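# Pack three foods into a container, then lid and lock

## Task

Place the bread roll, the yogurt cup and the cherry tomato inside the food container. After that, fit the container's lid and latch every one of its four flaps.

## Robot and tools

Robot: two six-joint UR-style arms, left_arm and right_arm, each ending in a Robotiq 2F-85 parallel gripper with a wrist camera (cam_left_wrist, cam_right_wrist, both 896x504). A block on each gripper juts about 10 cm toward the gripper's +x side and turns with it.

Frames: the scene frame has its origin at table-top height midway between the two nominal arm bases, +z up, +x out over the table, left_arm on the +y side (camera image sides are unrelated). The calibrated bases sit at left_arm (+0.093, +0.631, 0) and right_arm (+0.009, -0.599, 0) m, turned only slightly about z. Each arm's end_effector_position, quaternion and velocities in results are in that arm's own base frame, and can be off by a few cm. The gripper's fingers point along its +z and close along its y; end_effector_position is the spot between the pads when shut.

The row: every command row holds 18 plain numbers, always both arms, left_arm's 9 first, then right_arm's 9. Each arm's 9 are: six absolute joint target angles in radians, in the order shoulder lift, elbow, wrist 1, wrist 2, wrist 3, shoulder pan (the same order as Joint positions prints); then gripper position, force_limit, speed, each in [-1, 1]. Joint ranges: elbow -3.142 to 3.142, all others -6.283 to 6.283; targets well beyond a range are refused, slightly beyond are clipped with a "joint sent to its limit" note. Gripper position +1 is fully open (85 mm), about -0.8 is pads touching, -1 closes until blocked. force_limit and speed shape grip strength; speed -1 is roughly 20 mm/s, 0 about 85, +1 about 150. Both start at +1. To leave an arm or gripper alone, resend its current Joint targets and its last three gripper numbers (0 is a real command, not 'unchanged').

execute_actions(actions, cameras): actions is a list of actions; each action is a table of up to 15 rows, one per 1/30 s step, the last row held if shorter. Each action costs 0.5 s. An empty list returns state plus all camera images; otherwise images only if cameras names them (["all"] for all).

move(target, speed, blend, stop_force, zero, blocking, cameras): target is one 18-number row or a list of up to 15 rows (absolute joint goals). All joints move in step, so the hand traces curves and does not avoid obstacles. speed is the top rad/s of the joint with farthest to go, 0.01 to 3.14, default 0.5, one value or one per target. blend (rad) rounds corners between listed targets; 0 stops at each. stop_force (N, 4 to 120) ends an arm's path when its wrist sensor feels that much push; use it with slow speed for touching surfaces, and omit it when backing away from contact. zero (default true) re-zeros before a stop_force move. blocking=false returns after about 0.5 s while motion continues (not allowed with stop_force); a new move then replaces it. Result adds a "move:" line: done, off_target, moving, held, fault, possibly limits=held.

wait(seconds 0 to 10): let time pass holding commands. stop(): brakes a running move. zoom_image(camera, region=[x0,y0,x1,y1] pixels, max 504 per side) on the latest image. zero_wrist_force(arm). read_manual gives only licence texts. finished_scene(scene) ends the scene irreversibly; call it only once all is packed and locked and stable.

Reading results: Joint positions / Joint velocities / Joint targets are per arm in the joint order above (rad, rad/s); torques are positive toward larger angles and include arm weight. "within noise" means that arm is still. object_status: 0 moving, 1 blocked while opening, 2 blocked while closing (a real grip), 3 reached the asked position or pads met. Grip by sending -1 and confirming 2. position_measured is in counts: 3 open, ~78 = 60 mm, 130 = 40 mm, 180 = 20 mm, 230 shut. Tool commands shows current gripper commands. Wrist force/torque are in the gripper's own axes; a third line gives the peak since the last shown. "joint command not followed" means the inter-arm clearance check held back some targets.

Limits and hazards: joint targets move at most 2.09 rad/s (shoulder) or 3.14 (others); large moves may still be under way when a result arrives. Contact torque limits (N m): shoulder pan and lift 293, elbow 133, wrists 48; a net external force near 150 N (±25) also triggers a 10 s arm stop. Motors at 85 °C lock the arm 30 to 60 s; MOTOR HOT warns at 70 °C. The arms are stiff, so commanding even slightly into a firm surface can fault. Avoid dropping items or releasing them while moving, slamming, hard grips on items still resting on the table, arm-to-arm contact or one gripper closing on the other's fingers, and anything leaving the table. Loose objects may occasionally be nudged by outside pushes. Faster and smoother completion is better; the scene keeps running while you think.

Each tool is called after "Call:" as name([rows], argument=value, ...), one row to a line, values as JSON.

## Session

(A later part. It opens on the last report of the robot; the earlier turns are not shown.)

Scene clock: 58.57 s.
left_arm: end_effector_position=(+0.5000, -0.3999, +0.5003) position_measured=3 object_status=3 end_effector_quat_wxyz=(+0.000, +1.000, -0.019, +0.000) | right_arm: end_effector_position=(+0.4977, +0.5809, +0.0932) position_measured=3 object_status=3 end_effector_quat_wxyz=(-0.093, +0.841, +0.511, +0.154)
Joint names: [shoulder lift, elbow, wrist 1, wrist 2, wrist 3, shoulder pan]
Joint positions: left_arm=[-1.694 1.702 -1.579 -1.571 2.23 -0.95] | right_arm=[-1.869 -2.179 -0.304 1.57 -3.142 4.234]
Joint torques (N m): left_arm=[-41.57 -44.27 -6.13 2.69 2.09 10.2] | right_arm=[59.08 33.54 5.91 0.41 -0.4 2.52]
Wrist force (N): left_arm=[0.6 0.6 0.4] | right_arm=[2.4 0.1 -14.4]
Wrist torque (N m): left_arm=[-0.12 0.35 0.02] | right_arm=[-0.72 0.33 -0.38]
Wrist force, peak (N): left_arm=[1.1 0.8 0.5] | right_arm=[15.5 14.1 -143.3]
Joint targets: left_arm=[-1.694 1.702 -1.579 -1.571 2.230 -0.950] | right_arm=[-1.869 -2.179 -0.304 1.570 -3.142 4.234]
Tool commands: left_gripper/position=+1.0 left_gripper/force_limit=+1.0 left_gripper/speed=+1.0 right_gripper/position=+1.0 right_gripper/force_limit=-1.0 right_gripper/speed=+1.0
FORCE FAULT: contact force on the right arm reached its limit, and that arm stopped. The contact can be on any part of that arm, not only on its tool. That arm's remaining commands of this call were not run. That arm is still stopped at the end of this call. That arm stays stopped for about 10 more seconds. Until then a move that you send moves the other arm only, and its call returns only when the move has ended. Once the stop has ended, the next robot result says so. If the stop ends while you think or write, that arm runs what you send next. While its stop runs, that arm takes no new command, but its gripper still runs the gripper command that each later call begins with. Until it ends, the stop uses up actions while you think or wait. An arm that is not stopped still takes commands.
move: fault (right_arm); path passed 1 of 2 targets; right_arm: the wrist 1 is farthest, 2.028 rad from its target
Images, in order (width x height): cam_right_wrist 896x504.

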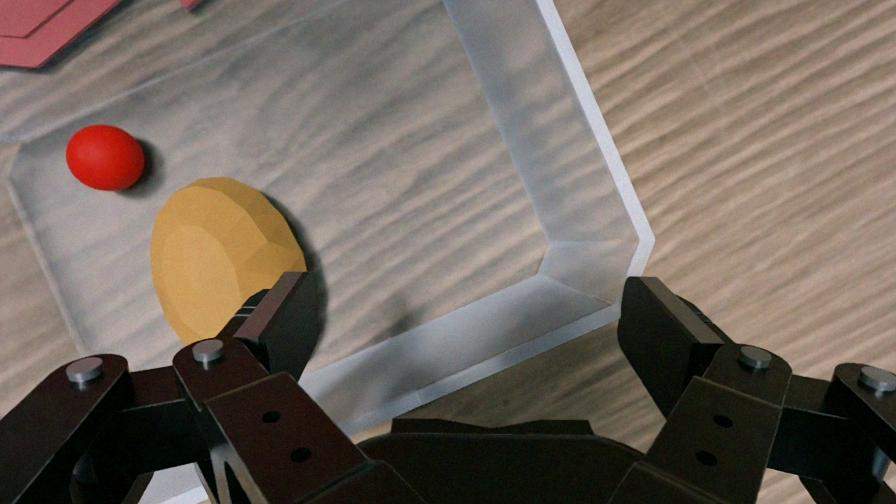

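Call:
wait(seconds=10, cameras=["all"])

Scene clock: 68.63 s.
left_arm: end_effector_position=(+0.5000, -0.3999, +0.5003) position_measured=3 object_status=3 end_effector_quat_wxyz=(+0.000, +1.000, -0.019, +0.000) | right_arm: end_effector_position=(+0.4977, +0.5809, +0.0932) position_measured=3 object_status=3 end_effector_quat_wxyz=(-0.093, +0.841, +0.511, +0.154)
Joint names: [shoulder lift, elbow, wrist 1, wrist 2, wrist 3, shoulder pan]
Joint positions: left_arm=[-1.694 1.702 -1.579 -1.571 2.23 -0.95] | right_arm=[-1.869 -2.179 -0.304 1.57 -3.142 4.234]
Joint torques (N m): left_arm=[-38.27 -45.75 -6.37 2.7 1.57 8.88] | right_arm=[58.84 34.3 5.65 0.68 -0.15 4.54]
Wrist force (N): left_arm=[0.5 0.6 0.1] | right_arm=[2.9 0.4 -14.5]
Wrist torque (N m): left_arm=[-0.11 0.36 0.03] | right_arm=[-0.67 0.27 -0.39]
Wrist force, peak (N): left_arm=[0.9 0.9 0.5] | right_arm=[3.1 0.2 -14.9]
Joint targets: left_arm=[-1.694 1.702 -1.579 -1.571 2.230 -0.950] | right_arm=[-1.869 -2.179 -0.304 1.570 -3.142 4.234]
Tool commands: left_gripper/position=+1.0 left_gripper/force_limit=+1.0 left_gripper/speed=+1.0 right_gripper/position=+1.0 right_gripper/force_limit=-1.0 right_gripper/speed=+1.0
FORCE FAULT, CONTINUED: the right arm's stop, for the force fault that an earlier result reported, is over. The rest of the stop counts as 19 of the actions that you can send in this scene. That arm's target is now where it stood when the stop ended, not its last command. That arm accepts commands again.
wait: 10.00 s; at rest by 0.10 s

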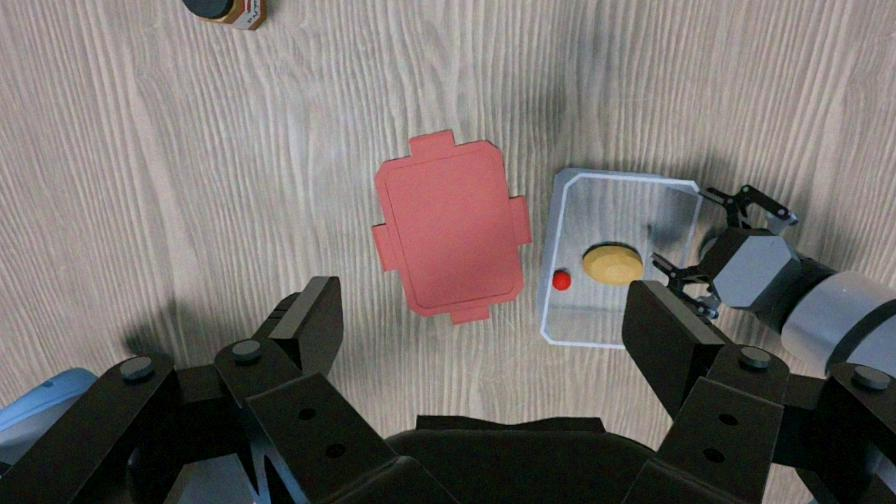

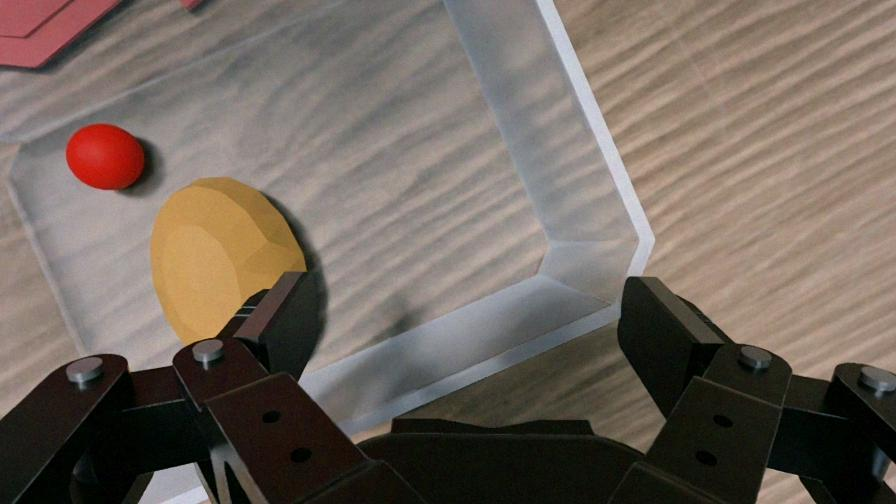

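Call:
move(target=[-1.694,1.702,-1.579,-1.571,2.23,-0.95,1,1,1,-1.6,-2.179,-0.304,1.57,-3.142,4.234,1,-1,1], speed=0.3, cameras=["all"])

Scene clock: 70.20 s.
left_arm: end_effector_position=(+0.5000, -0.3999, +0.5003) position_measured=3 object_status=3 end_effector_quat_wxyz=(+0.000, +1.000, -0.019, +0.000) | right_arm: end_effector_position=(+0.4960, +0.5778, +0.2939) position_measured=3 object_status=3 end_effector_quat_wxyz=(-0.160, +0.813, +0.494, +0.265)
Joint names: [shoulder lift, elbow, wrist 1, wrist 2, wrist 3, shoulder pan]
Joint positions: left_arm=[-1.694 1.702 -1.579 -1.571 2.23 -0.95] | right_arm=[-1.6 -2.179 -0.304 1.57 -3.142 4.234]
Joint torques (N m): left_arm=[-38.21 -43.59 -5.87 2.64 1.14 8.98] | right_arm=[54.83 33.71 2.08 1.95 -2.38 17.73]
Wrist force (N): left_arm=[0.7 0.7 0.6] | right_arm=[2.0 -1.6 0.7]
Wrist torque (N m): left_arm=[-0.10 0.34 0.02] | right_arm=[-0.11 -0.30 -0.11]
Wrist force, peak (N): left_arm=[0.8 1.0 0.5] | right_arm=[2.8 -0.3 -14.8]
Joint targets: left_arm=[-1.694 1.702 -1.579 -1.571 2.230 -0.950] | right_arm=[-1.600 -2.179 -0.304 1.570 -3.142 4.234]
move: done

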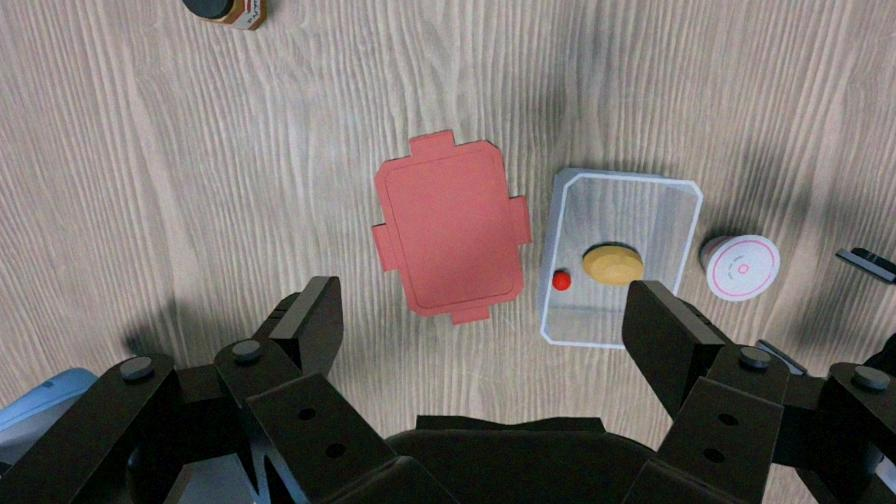

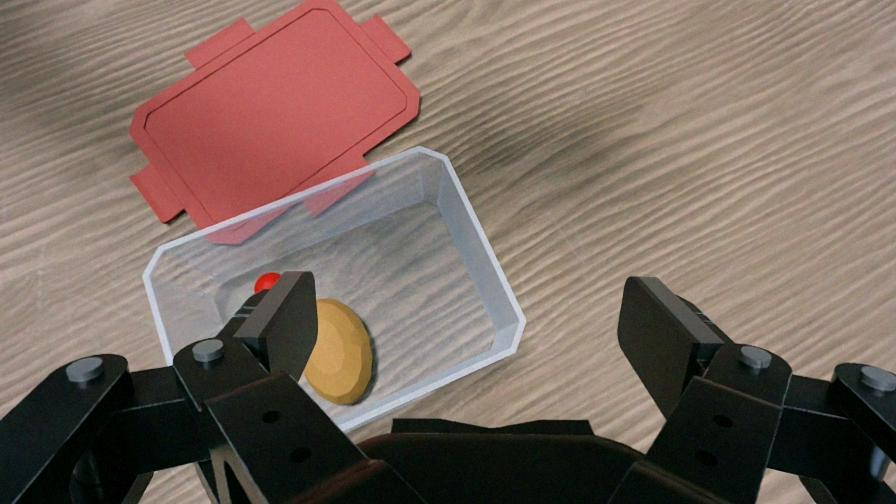

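Call:
move([
  [-1.694,1.702,-1.579,-1.571,2.23,-0.95,1,1,1,-1.6,-2.785,0.94,1.57,-3.142,4.234,1,-1,1],
  [-1.694,1.702,-1.579,-1.571,2.23,-0.95,1,1,1,-2.3,-2.7854,1.644,1.571,-3.1416,4.234,1,-1,1],
], speed=0.7, cameras=["cam_right_wrist"])

Call:
zoom_image(camera="cam_right_wrist", region=[320, 60, 640, 300])

Scene clock: 74.37 s.
left_arm: end_effector_position=(+0.5000, -0.3999, +0.5003) position_measured=3 object_status=3 end_effector_quat_wxyz=(+0.000, +1.000, -0.019, +0.000) | right_arm: end_effector_position=(+0.3878, +0.3696, +0.1360) position_measured=3 object_status=3 end_effector_quat_wxyz=(-0.308, +0.688, +0.418, +0.507)
Joint names: [shoulder lift, elbow, wrist 1, wrist 2, wrist 3, shoulder pan]
Joint positions: left_arm=[-1.694 1.702 -1.579 -1.571 2.23 -0.95] | right_arm=[-2.3 -2.785 1.644 1.571 -3.142 4.234]
Joint torques (N m): left_arm=[-39.99 -45.08 -6.13 2.67 2.01 9.75] | right_arm=[33.64 -17.31 7.35 1.96 2.03 8.96]
Wrist force (N): left_arm=[0.6 0.6 0.3] | right_arm=[1.7 -2.5 2.1]
Wrist torque (N m): left_arm=[-0.11 0.34 0.02] | right_arm=[-0.33 -0.31 -0.12]
Wrist force, peak (N): left_arm=[0.6 1.1 0.6] | right_arm=[4.0 -2.7 0.3]
Joint targets: left_arm=[-1.694 1.702 -1.579 -1.571 2.230 -0.950] | right_arm=[-2.300 -2.785 1.644 1.571 -3.142 4.234]
move: done
Images, in order (width x height): cam_right_wrist 896x504.

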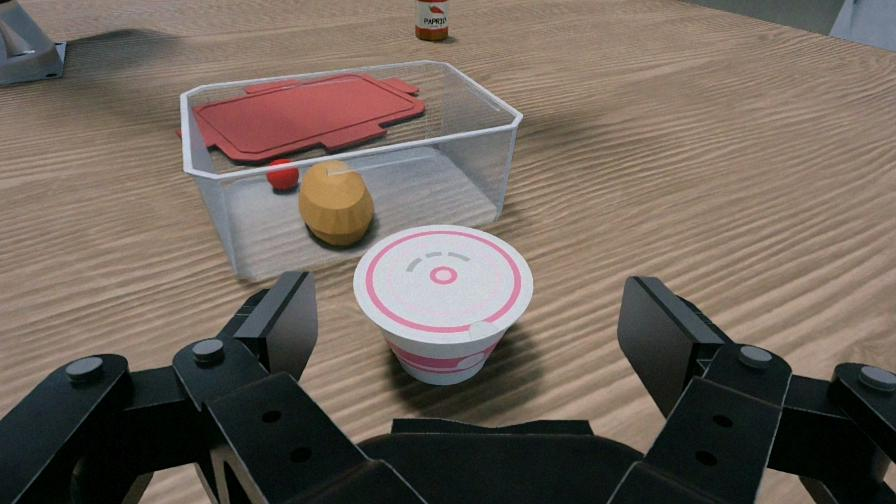

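Scaled by 1.575 from the camera's 896x504 image, which has a finer 1280x720 frame.

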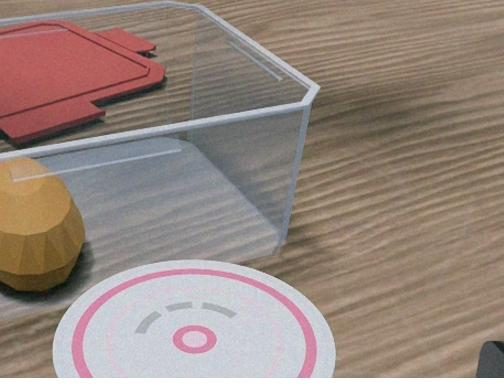

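Call:
zoom_image(camera="cam_right_wrist", region=[340, 210, 550, 400])

Scaled by 2.400 from the camera's 896x504 image, which has a finer 1280x720 frame.

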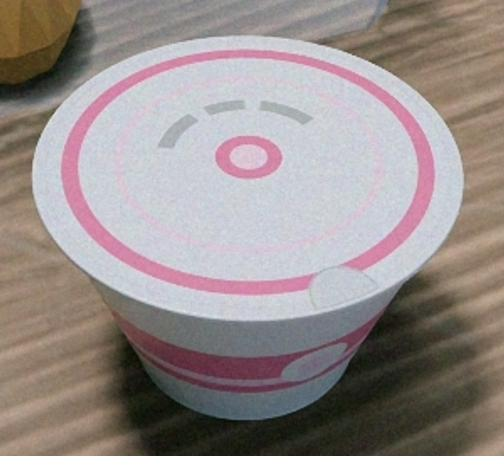

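Call:
move([
  [-1.694,1.702,-1.579,-1.571,2.23,-0.95,1,1,1,-1.6,-2.785,1.644,1.571,-3.142,4.243,1,-1,1],
  [-1.694,1.702,-1.579,-1.571,2.23,-0.95,1,1,1,-1.2898,-2.5810,3.6108,-1.571,0,4.243,1,-1,1],
], speed=[0.7,1.2], cameras=["all"])

Scene clock: 82.03 s.
left_arm: end_effector_position=(+0.5000, -0.3999, +0.5003) position_measured=3 object_status=3 end_effector_quat_wxyz=(+0.000, +1.000, -0.019, +0.000) | right_arm: end_effector_position=(+0.3814, +0.3670, +0.1997) position_measured=3 object_status=3 end_effector_quat_wxyz=(-0.319, +0.676, +0.415, +0.519)
Joint names: [shoulder lift, elbow, wrist 1, wrist 2, wrist 3, shoulder pan]
Joint positions: left_arm=[-1.694 1.702 -1.579 -1.571 2.23 -0.95] | right_arm=[-1.29 -2.581 3.611 -1.571 0 4.243]
Joint torques (N m): left_arm=[-36.34 -44.24 -5.66 2.3 1.42 6.16] | right_arm=[27.11 48.6 5.06 -2.76 1.37 7.7]
Wrist force (N): left_arm=[0.3 0.3 0.3] | right_arm=[3.3 -2.1 1.9]
Wrist torque (N m): left_arm=[-0.17 0.38 0.02] | right_arm=[-0.32 -0.63 -0.15]
Wrist force, peak (N): left_arm=[0.8 0.7 0.8] | right_arm=[5.3 -2.6 1.7]
Joint targets: left_arm=[-1.694 1.702 -1.579 -1.571 2.230 -0.950] | right_arm=[-1.290 -2.581 3.611 -1.571 0.000 4.243]
move: done

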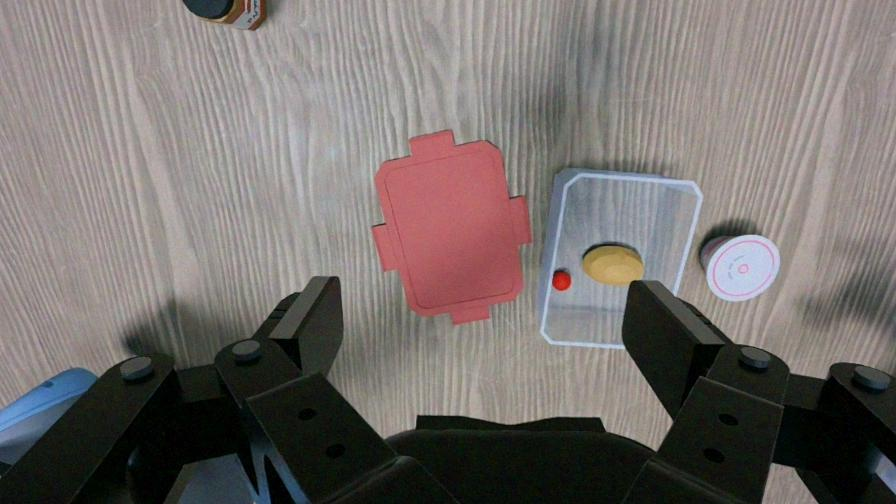

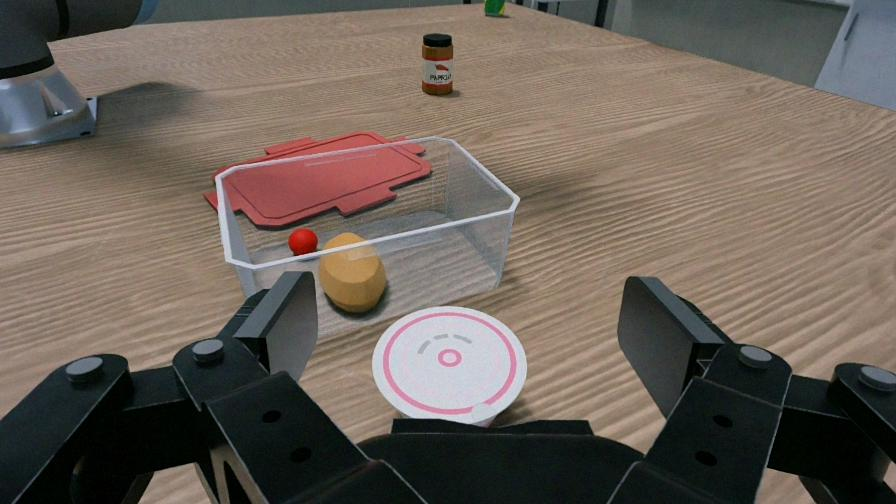

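Call:
move(target=[-1.694,1.702,-1.579,-1.571,2.23,-0.95,1,1,1,-1.7817,-2.7044,4.2261,-1.571,0,4.243,1,-1,1], speed=0.4, cameras=["cam_right_wrist"])

Scene clock: 84.27 s.
left_arm: end_effector_position=(+0.5000, -0.3999, +0.5003) position_measured=3 object_status=3 end_effector_quat_wxyz=(+0.000, +1.000, -0.019, +0.000) | right_arm: end_effector_position=(+0.3815, +0.3673, +0.0341) position_measured=3 object_status=3 end_effector_quat_wxyz=(-0.319, +0.676, +0.415, +0.519)
Joint names: [shoulder lift, elbow, wrist 1, wrist 2, wrist 3, shoulder pan]
Joint positions: left_arm=[-1.694 1.702 -1.579 -1.571 2.23 -0.95] | right_arm=[-1.782 -2.704 4.226 -1.571 0 4.243]
Joint torques (N m): left_arm=[-37.82 -44.51 -5.35 2.18 1.32 8.28] | right_arm=[22.65 2.25 5.54 -2.04 2.23 -1.02]
Wrist force (N): left_arm=[0.4 0.8 0.4] | right_arm=[2.8 -2.2 2.3]
Wrist torque (N m): left_arm=[-0.09 0.38 0.02] | right_arm=[-0.33 -0.55 -0.19]
Wrist force, peak (N): left_arm=[0.6 0.7 0.8] | right_arm=[4.4 -2.3 0.9]
Joint targets: left_arm=[-1.694 1.702 -1.579 -1.571 2.230 -0.950] | right_arm=[-1.782 -2.704 4.226 -1.571 0.000 4.243]
move: done
Images, in order (width x height): cam_right_wrist 896x504.

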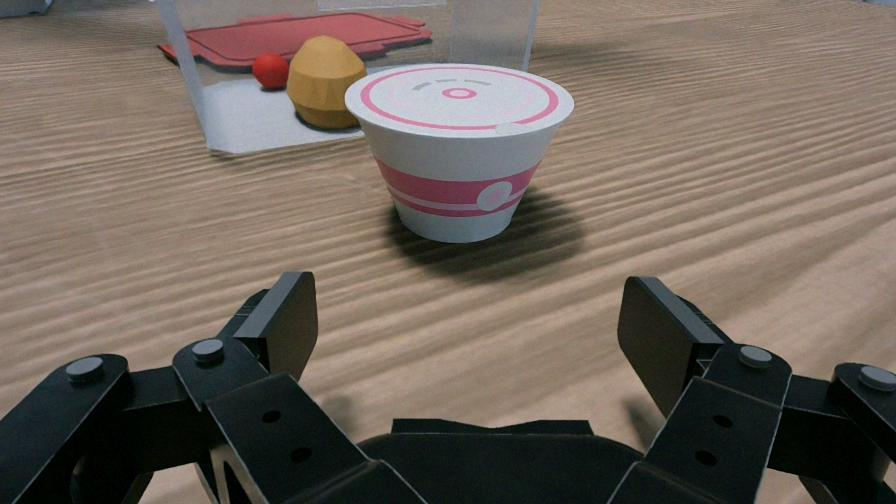

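Call:
move(target=[-1.694,1.702,-1.579,-1.571,2.23,-0.95,1,1,1,-1.8338,-2.6003,4.1741,-1.571,0,4.243,1,-1,1], speed=0.2, cameras=["cam_right_wrist"])

Scene clock: 85.47 s.
left_arm: end_effector_position=(+0.5000, -0.3999, +0.5003) position_measured=3 object_status=3 end_effector_quat_wxyz=(+0.000, +1.000, -0.019, +0.000) | right_arm: end_effector_position=(+0.4085, +0.4205, +0.0340) position_measured=3 object_status=3 end_effector_quat_wxyz=(-0.319, +0.676, +0.415, +0.519)
Joint names: [shoulder lift, elbow, wrist 1, wrist 2, wrist 3, shoulder pan]
Joint positions: left_arm=[-1.694 1.702 -1.579 -1.571 2.23 -0.95] | right_arm=[-1.834 -2.6 4.174 -1.571 0 4.243]
Joint torques (N m): left_arm=[-36.61 -44.74 -6.02 2.35 1.16 5.63] | right_arm=[30.68 25.87 -2.11 -1.98 2.19 -4.07]
Wrist force (N): left_arm=[0.4 0.5 0.5] | right_arm=[2.9 -2.2 1.8]
Wrist torque (N m): left_arm=[-0.13 0.38 0.03] | right_arm=[-0.30 -0.53 -0.20]
Wrist force, peak (N): left_arm=[0.9 0.8 0.7] | right_arm=[3.4 -2.8 3.0]
Joint targets: left_arm=[-1.694 1.702 -1.579 -1.571 2.230 -0.950] | right_arm=[-1.834 -2.600 4.174 -1.571 0.000 4.243]
move: done
Images, in order (width x height): cam_right_wrist 896x504.

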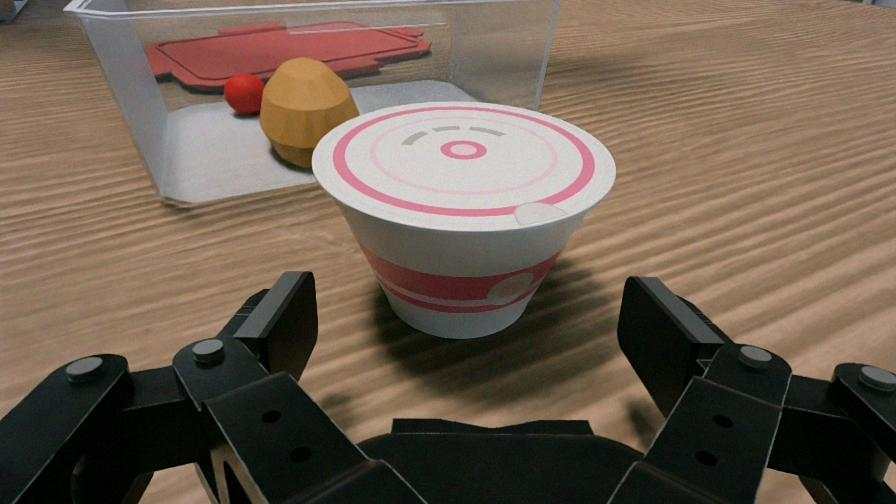

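Call:
move(target=[-1.694,1.702,-1.579,-1.571,2.23,-0.95,1,1,1,-1.8767,-2.5134,4.1301,-1.571,0,4.243,1,-1,1], speed=0.1, stop_force=8, cameras=["cam_right_wrist"])

Scene clock: 87.60 s.
left_arm: end_effector_position=(+0.5000, -0.3999, +0.5003) position_measured=3 object_status=3 end_effector_quat_wxyz=(+0.000, +1.000, -0.019, +0.000) | right_arm: end_effector_position=(+0.4308, +0.4645, +0.0340) position_measured=3 object_status=3 end_effector_quat_wxyz=(-0.319, +0.676, +0.415, +0.519)
Joint names: [shoulder lift, elbow, wrist 1, wrist 2, wrist 3, shoulder pan]
Joint positions: left_arm=[-1.694 1.702 -1.579 -1.571 2.23 -0.95] | right_arm=[-1.877 -2.513 4.13 -1.571 0 4.243]
Joint torques (N m): left_arm=[-38.44 -44.18 -5.69 2.35 0.87 7.37] | right_arm=[32.47 27.86 -1.82 -1.93 1.99 -10.36]
Wrist force (N): left_arm=[0.6 0.6 0.4] | right_arm=[2.2 -2.2 1.8]
Wrist torque (N m): left_arm=[-0.12 0.34 0.02] | right_arm=[-0.27 -0.48 -0.23]
Wrist force, peak (N): left_arm=[0.7 1.0 0.6] | right_arm=[2.8 -3.0 2.7]
Joint targets: left_arm=[-1.694 1.702 -1.579 -1.571 2.230 -0.950] | right_arm=[-1.877 -2.513 4.130 -1.571 0.000 4.243]
move: done
Images, in order (width x height): cam_right_wrist 896x504.

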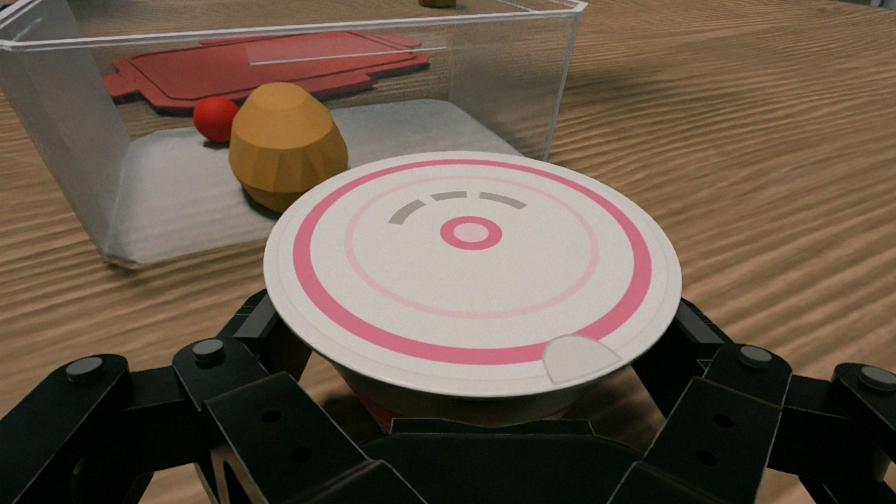

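Call:
move(target=[-1.694,1.702,-1.579,-1.571,2.23,-0.95,1,1,1,-1.8767,-2.5134,4.1301,-1.571,0,4.243,-1,-1,-1], speed=0.1, cameras=["cam_right_wrist"])

Scene clock: 88.33 s.
left_arm: end_effector_position=(+0.5000, -0.3999, +0.5003) position_measured=3 object_status=3 end_effector_quat_wxyz=(+0.000, +1.000, -0.019, +0.000) | right_arm: end_effector_position=(+0.4308, +0.4645, +0.0340) position_measured=18 object_status=0 end_effector_quat_wxyz=(-0.319, +0.676, +0.415, +0.519)
Joint names: [shoulder lift, elbow, wrist 1, wrist 2, wrist 3, shoulder pan]
Joint positions: left_arm=[-1.694 1.702 -1.579 -1.571 2.23 -0.95] | right_arm=[-1.877 -2.513 4.13 -1.571 0 4.243]
Joint torques (N m): left_arm=[-37.96 -44.28 -5.76 2.07 1.12 6.24] | right_arm=[31.81 24.97 -1.92 -1.53 2.18 -7.81]
Wrist force (N): left_arm=[0.6 0.5 0.1] | right_arm=[7.7 -1.6 -1.3]
Wrist torque (N m): left_arm=[-0.13 0.34 0.03] | right_arm=[-0.21 -0.43 -0.21]
Wrist force, peak (N): left_arm=[0.8 0.6 0.7] | right_arm=[8.1 -2.1 -1.2]
Joint targets: left_arm=[-1.694 1.702 -1.579 -1.571 2.230 -0.950] | right_arm=[-1.877 -2.513 4.130 -1.571 0.000 4.243]
move: done
Images, in order (width x height): cam_right_wrist 896x504.

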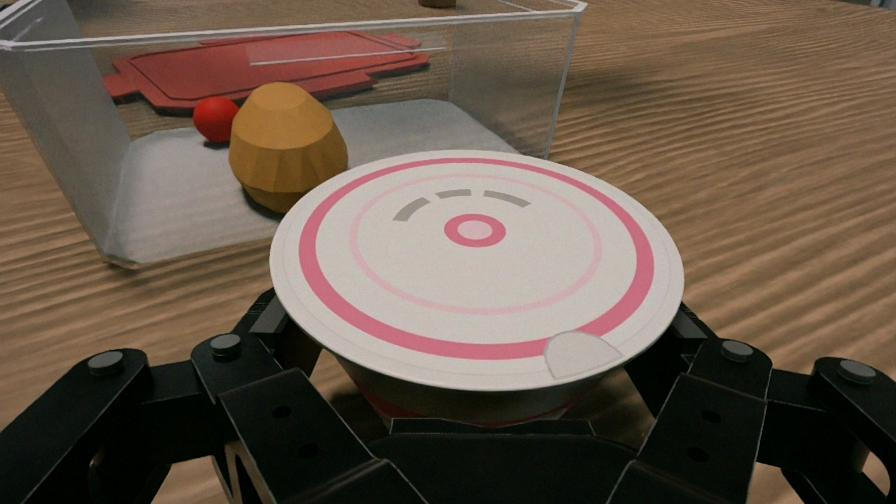

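Call:
wait(seconds=0.6, cameras=["cam_right_wrist"])

Scene clock: 89.03 s.
left_arm: end_effector_position=(+0.5000, -0.3999, +0.5003) position_measured=3 object_status=3 end_effector_quat_wxyz=(+0.000, +1.000, -0.019, +0.000) | right_arm: end_effector_position=(+0.4308, +0.4645, +0.0340) position_measured=18 object_status=2 end_effector_quat_wxyz=(-0.319, +0.676, +0.415, +0.519)
Joint names: [shoulder lift, elbow, wrist 1, wrist 2, wrist 3, shoulder pan]
Joint positions: left_arm=[-1.694 1.702 -1.579 -1.571 2.23 -0.95] | right_arm=[-1.877 -2.513 4.13 -1.571 0 4.243]
Joint torques (N m): left_arm=[-38.38 -45.17 -5.98 2.71 1.29 2.71] | right_arm=[30.56 22.28 -1.66 -1.49 2.12 -9.06]
Wrist force (N): left_arm=[0.5 0.7 0.7] | right_arm=[7.8 -2.7 -1.3]
Wrist torque (N m): left_arm=[-0.10 0.37 0.03] | right_arm=[-0.38 -0.46 -0.22]
Wrist force, peak (N): left_arm=[0.3 1.0 0.5] | right_arm=[8.2 -1.4 -1.5]
Joint targets: left_arm=[-1.694 1.702 -1.579 -1.571 2.230 -0.950] | right_arm=[-1.877 -2.513 4.130 -1.571 0.000 4.243]
Tool commands: left_gripper/position=+1.0 left_gripper/force_limit=+1.0 left_gripper/speed=+1.0 right_gripper/position=-1.0 right_gripper/force_limit=-1.0 right_gripper/speed=-1.0
wait: 0.60 s; at rest by 0.07 s
Images, in order (width x height): cam_right_wrist 896x504.

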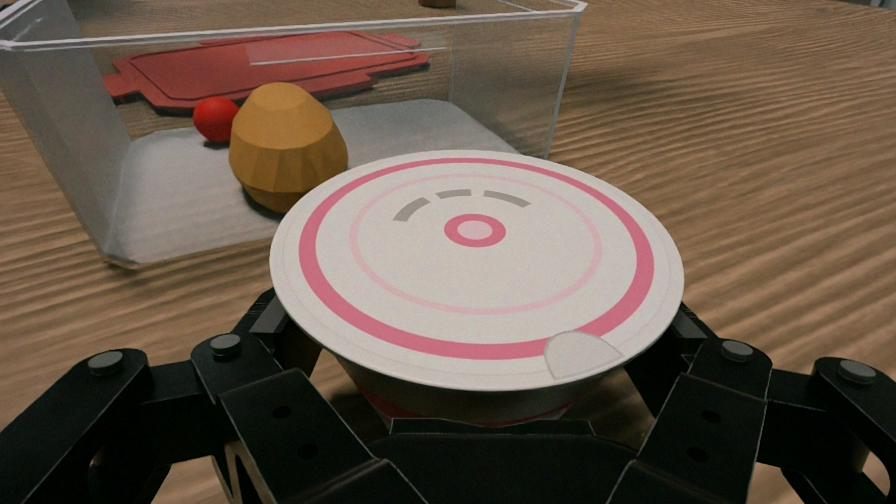

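Call:
move(target=[-1.694,1.702,-1.579,-1.571,2.23,-0.95,1,1,1,-1.8092,-2.5067,4.0559,-1.571,0,4.243,-1,-1,-1], speed=0.1, cameras=["cam_right_wrist"])

Scene clock: 90.43 s.
left_arm: end_effector_position=(+0.5000, -0.3999, +0.5003) position_measured=3 object_status=3 end_effector_quat_wxyz=(+0.000, +1.000, -0.019, +0.000) | right_arm: end_effector_position=(+0.4307, +0.4644, +0.0600) position_measured=18 object_status=2 end_effector_quat_wxyz=(-0.319, +0.676, +0.415, +0.519)
Joint names: [shoulder lift, elbow, wrist 1, wrist 2, wrist 3, shoulder pan]
Joint positions: left_arm=[-1.694 1.702 -1.579 -1.571 2.23 -0.95] | right_arm=[-1.809 -2.507 4.056 -1.571 0 4.243]
Joint torques (N m): left_arm=[-35.07 -44.31 -6.06 2.34 1.21 6.77] | right_arm=[55.28 30.79 -2.3 -1.53 2.06 -11.05]
Wrist force (N): left_arm=[0.6 0.8 0.4] | right_arm=[1.5 -2.0 2.6]
Wrist torque (N m): left_arm=[-0.09 0.34 0.03] | right_arm=[-0.30 -0.56 -0.21]
Wrist force, peak (N): left_arm=[1.0 0.5 0.7] | right_arm=[8.0 -2.1 -1.1]
Joint targets: left_arm=[-1.694 1.702 -1.579 -1.571 2.230 -0.950] | right_arm=[-1.809 -2.507 4.056 -1.571 0.000 4.243]
move: done
Images, in order (width x height): cam_right_wrist 896x504.

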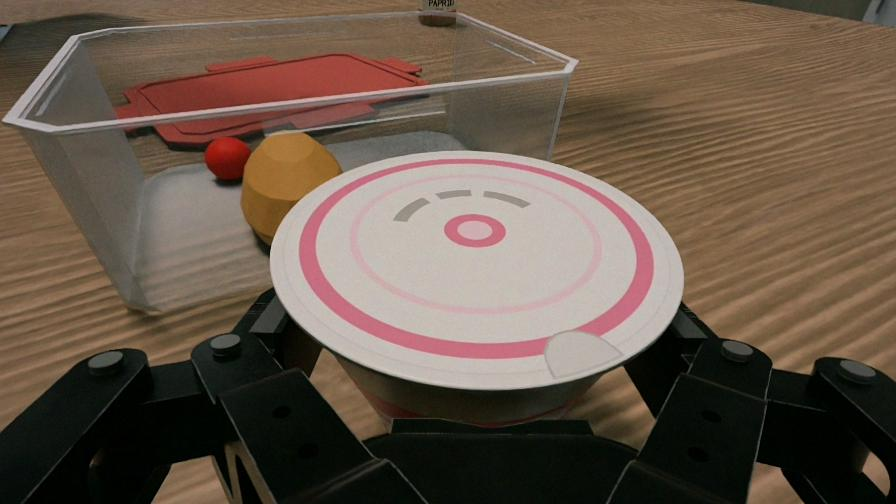

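Call:
move([
  [-1.694,1.702,-1.579,-1.571,2.23,-0.95,1,1,1,-1.5062,-2.4189,3.6651,-1.571,0,4.243,-1,-1,-1],
  [-1.694,1.702,-1.579,-1.571,2.23,-0.95,1,1,1,-1.9648,-1.6795,2.7348,-1.8138,-0.3,4.1879,-1,-1,-1],
], speed=[0.3,0.4], cameras=["all"])

Scene clock: 96.43 s.
left_arm: end_effector_position=(+0.5000, -0.3999, +0.5003) position_measured=3 object_status=3 end_effector_quat_wxyz=(+0.000, +1.000, -0.019, +0.000) | right_arm: end_effector_position=(+0.4976, +0.6487, +0.1800) position_measured=18 object_status=2 end_effector_quat_wxyz=(-0.224, +0.710, +0.616, +0.258)
Joint names: [shoulder lift, elbow, wrist 1, wrist 2, wrist 3, shoulder pan]
Joint positions: left_arm=[-1.694 1.702 -1.579 -1.571 2.23 -0.95] | right_arm=[-1.965 -1.68 2.735 -1.814 -0.3 4.188]
Joint torques (N m): left_arm=[-35.29 -43.91 -6.01 2.29 0.69 5.75] | right_arm=[57.1 53.24 -5.46 -3.16 -2.61 -11.29]
Wrist force (N): left_arm=[0.7 0.3 0.6] | right_arm=[0.7 -2.0 3.0]
Wrist torque (N m): left_arm=[-0.17 0.34 0.02] | right_arm=[-0.19 -0.32 -0.13]
Wrist force, peak (N): left_arm=[0.9 0.9 0.8] | right_arm=[2.0 -2.1 3.5]
Joint targets: left_arm=[-1.694 1.702 -1.579 -1.571 2.230 -0.950] | right_arm=[-1.965 -1.679 2.735 -1.814 -0.300 4.188]
move: done

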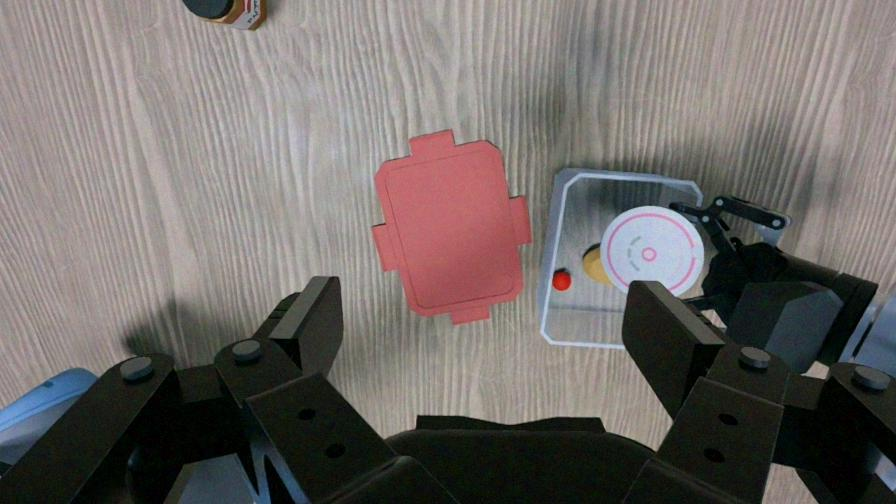

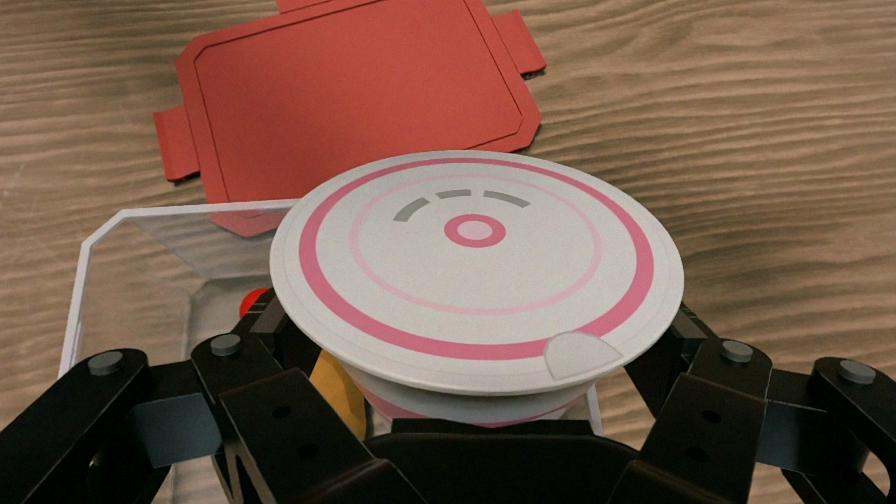

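Call:
move([
  [-1.694,1.702,-1.579,-1.571,2.23,-0.95,1,1,1,-1.9742,-1.6654,2.7313,-1.8098,-0.2946,4.1945,-1,-1,-1],
  [-1.694,1.702,-1.579,-1.571,2.23,-0.95,1,1,1,-2.0743,-1.74,2.906,-1.8098,-0.2946,4.1945,-1,-1,-1],
], speed=[0.2,0.1], stop_force=7, cameras=["all"])

Call:
zoom_image(camera="cam_left_wrist", region=[520, 150, 800, 350])

Scene clock: 99.83 s.
left_arm: end_effector_position=(+0.5000, -0.3999, +0.5003) position_measured=3 object_status=3 end_effector_quat_wxyz=(+0.000, +1.000, -0.019, +0.000) | right_arm: end_effector_position=(+0.4978, +0.6577, +0.0700) position_measured=18 object_status=2 end_effector_quat_wxyz=(-0.224, +0.710, +0.616, +0.258)
Joint names: [shoulder lift, elbow, wrist 1, wrist 2, wrist 3, shoulder pan]
Joint positions: left_arm=[-1.694 1.702 -1.579 -1.571 2.23 -0.95] | right_arm=[-2.074 -1.74 2.906 -1.81 -0.295 4.195]
Joint torques (N m): left_arm=[-37.1 -45.22 -5.67 2.4 1.23 4.72] | right_arm=[68.61 25.18 1.59 1.39 2.02 19.02]
Wrist force (N): left_arm=[0.6 0.7 0.5] | right_arm=[1.2 -2.5 3.1]
Wrist torque (N m): left_arm=[-0.10 0.35 0.02] | right_arm=[-0.31 -0.37 -0.26]
Wrist force, peak (N): left_arm=[1.0 0.7 0.5] | right_arm=[1.5 -2.5 3.8]
Joint targets: left_arm=[-1.694 1.702 -1.579 -1.571 2.230 -0.950] | right_arm=[-2.074 -1.740 2.906 -1.810 -0.295 4.194]
move: done

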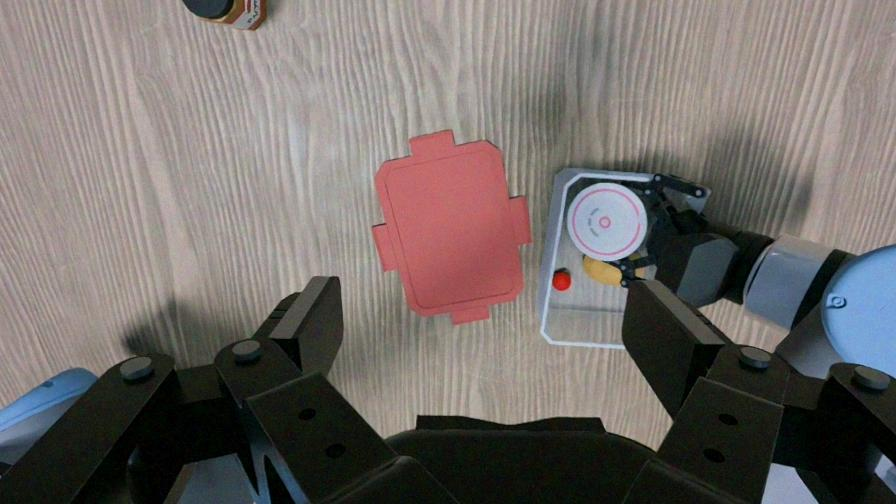

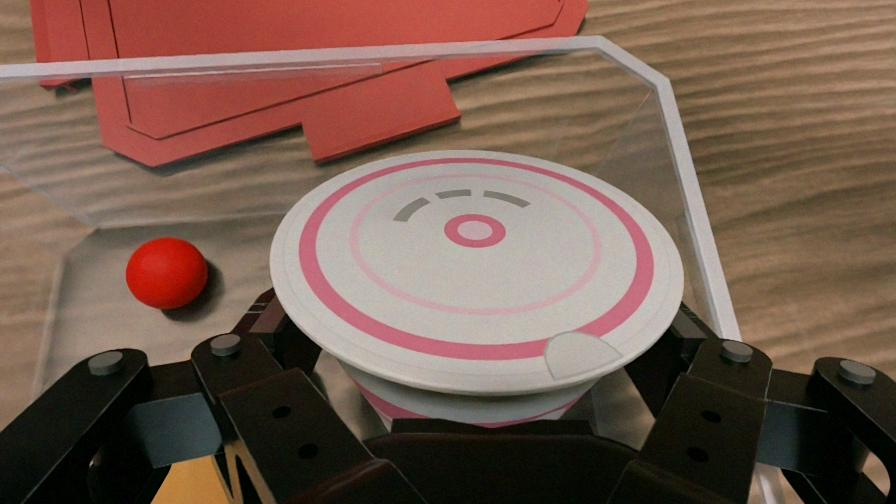

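Scaled by 1.800 from the camera's 896x504 image, which has a finer 1280x720 frame.

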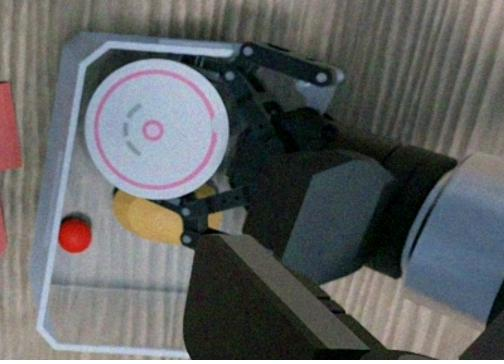

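Call:
move(target=[-1.694,1.702,-1.579,-1.571,2.23,-0.95,1,1,1,-2.0972,-1.756,2.9449,-1.8098,-0.2946,4.1989,-1,-1,-1], speed=0.05, stop_force=5, cameras=["all"])

Call:
zoom_image(camera="cam_left_wrist", region=[520, 150, 800, 350])

Scene clock: 101.70 s.
left_arm: end_effector_position=(+0.5000, -0.3999, +0.5003) position_measured=3 object_status=3 end_effector_quat_wxyz=(+0.000, +1.000, -0.019, +0.000) | right_arm: end_effector_position=(+0.4974, +0.6577, +0.0675) position_measured=18 object_status=2 end_effector_quat_wxyz=(-0.224, +0.709, +0.616, +0.258)
Joint names: [shoulder lift, elbow, wrist 1, wrist 2, wrist 3, shoulder pan]
Joint positions: left_arm=[-1.694 1.702 -1.579 -1.571 2.23 -0.95] | right_arm=[-2.077 -1.742 2.91 -1.81 -0.295 4.195]
Joint torques (N m): left_arm=[-34.22 -44.23 -6.02 2.51 0.6 5.88] | right_arm=[90.25 47.39 -5.13 1.01 2.01 -12.74]
Wrist force (N): left_arm=[0.6 0.6 0.7] | right_arm=[1.4 -2.6 2.5]
Wrist torque (N m): left_arm=[-0.12 0.35 0.03] | right_arm=[-0.29 -0.39 -0.26]
Wrist force, peak (N): left_arm=[0.9 0.6 0.7] | right_arm=[8.7 -4.2 -7.5]
Joint targets: left_arm=[-1.694 1.702 -1.579 -1.571 2.230 -0.950] | right_arm=[-2.077 -1.742 2.910 -1.810 -0.295 4.195]
move: contact (right_arm); right_arm: the wrist 1 is farthest, 0.035 rad from its target

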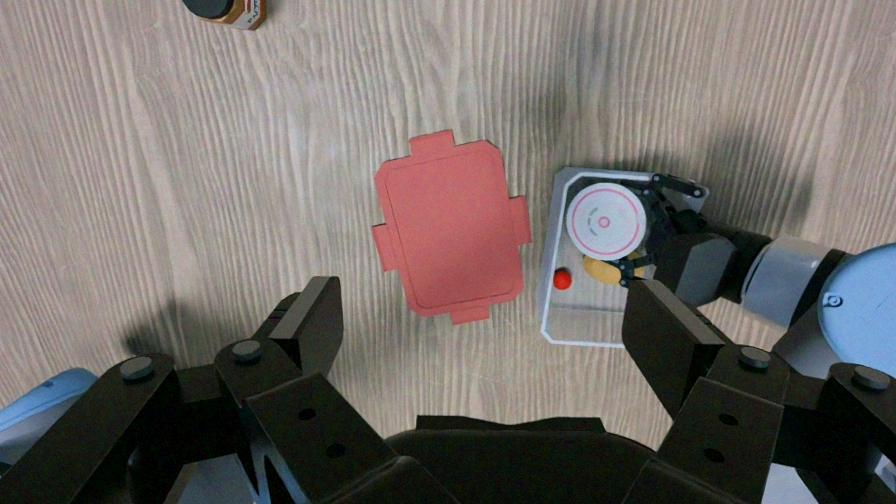

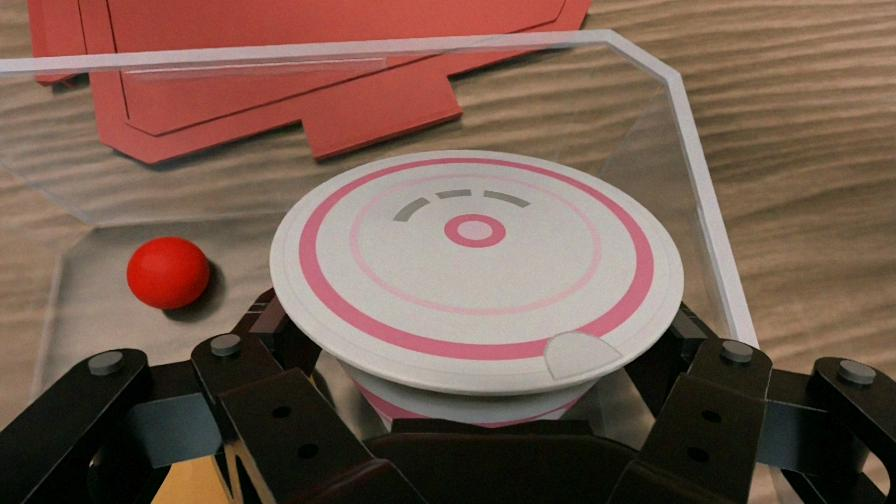

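Scaled by 1.800 from the camera's 896x504 image, which has a finer 1280x720 frame.

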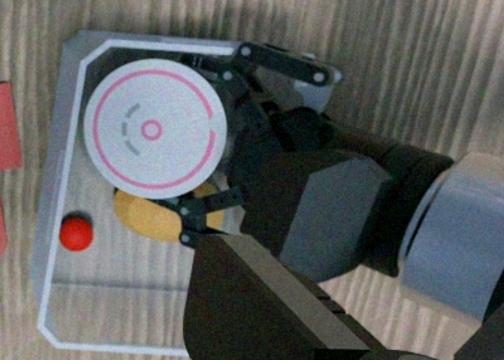

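Call:
move([
  [-1.694,1.702,-1.579,-1.571,2.23,-0.95,1,1,1,-1.9742,-1.6654,2.7313,-1.8098,-0.2946,4.1945,-1,-1,-1],
  [-1.694,1.702,-1.579,-1.571,2.23,-0.95,1,1,1,-1.5062,-2.4189,3.6651,-1.571,0,4.1,-1,-1,-1],
], speed=[0.2,0.5], cameras=["all"])

Call:
zoom_image(camera="cam_left_wrist", region=[520, 150, 760, 350])

Scene clock: 106.60 s.
left_arm: end_effector_position=(+0.5000, -0.3999, +0.5003) position_measured=3 object_status=3 end_effector_quat_wxyz=(+0.000, +1.000, -0.019, +0.000) | right_arm: end_effector_position=(+0.4925, +0.3983, +0.1999) position_measured=18 object_status=2 end_effector_quat_wxyz=(-0.281, +0.703, +0.366, +0.541)
Joint names: [shoulder lift, elbow, wrist 1, wrist 2, wrist 3, shoulder pan]
Joint positions: left_arm=[-1.694 1.702 -1.579 -1.571 2.23 -0.95] | right_arm=[-1.506 -2.419 3.665 -1.571 0 4.1]
Joint torques (N m): left_arm=[-34.77 -44.58 -5.77 2.55 1 2.49] | right_arm=[43.43 27.33 5.24 1.97 1.99 -13.51]
Wrist force (N): left_arm=[0.5 0.8 0.5] | right_arm=[1.3 -2.4 1.8]
Wrist torque (N m): left_arm=[-0.08 0.36 0.03] | right_arm=[-0.35 -0.54 -0.15]
Wrist force, peak (N): left_arm=[0.9 0.8 0.5] | right_arm=[1.8 -2.7 4.1]
Joint targets: left_arm=[-1.694 1.702 -1.579 -1.571 2.230 -0.950] | right_arm=[-1.506 -2.419 3.665 -1.571 0.000 4.100]
move: done

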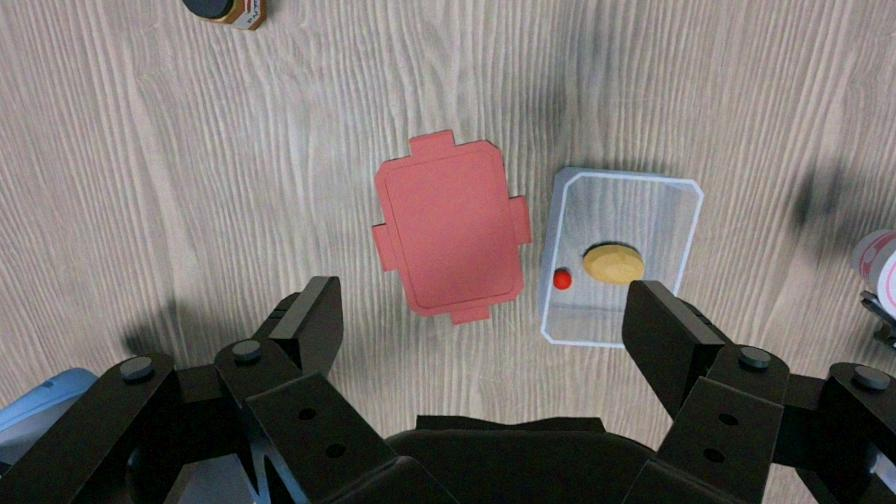

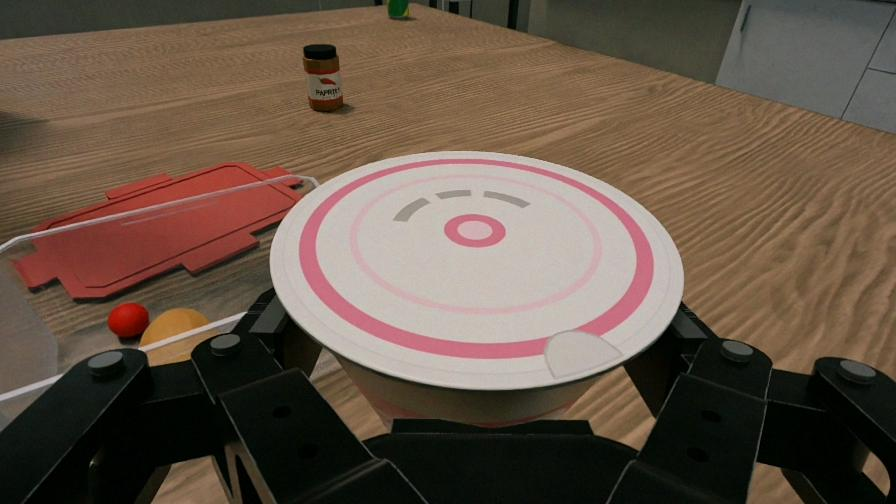

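Scaled by 2.100 from the camera's 896x504 image, which has a finer 1280x720 frame.

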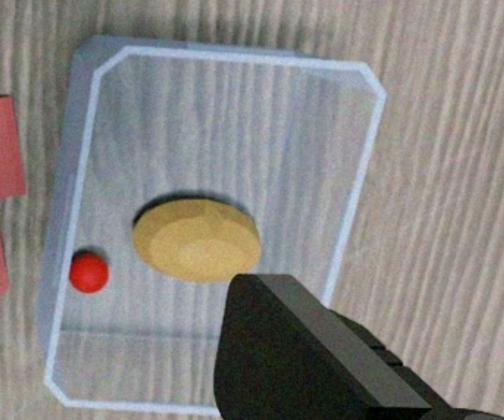

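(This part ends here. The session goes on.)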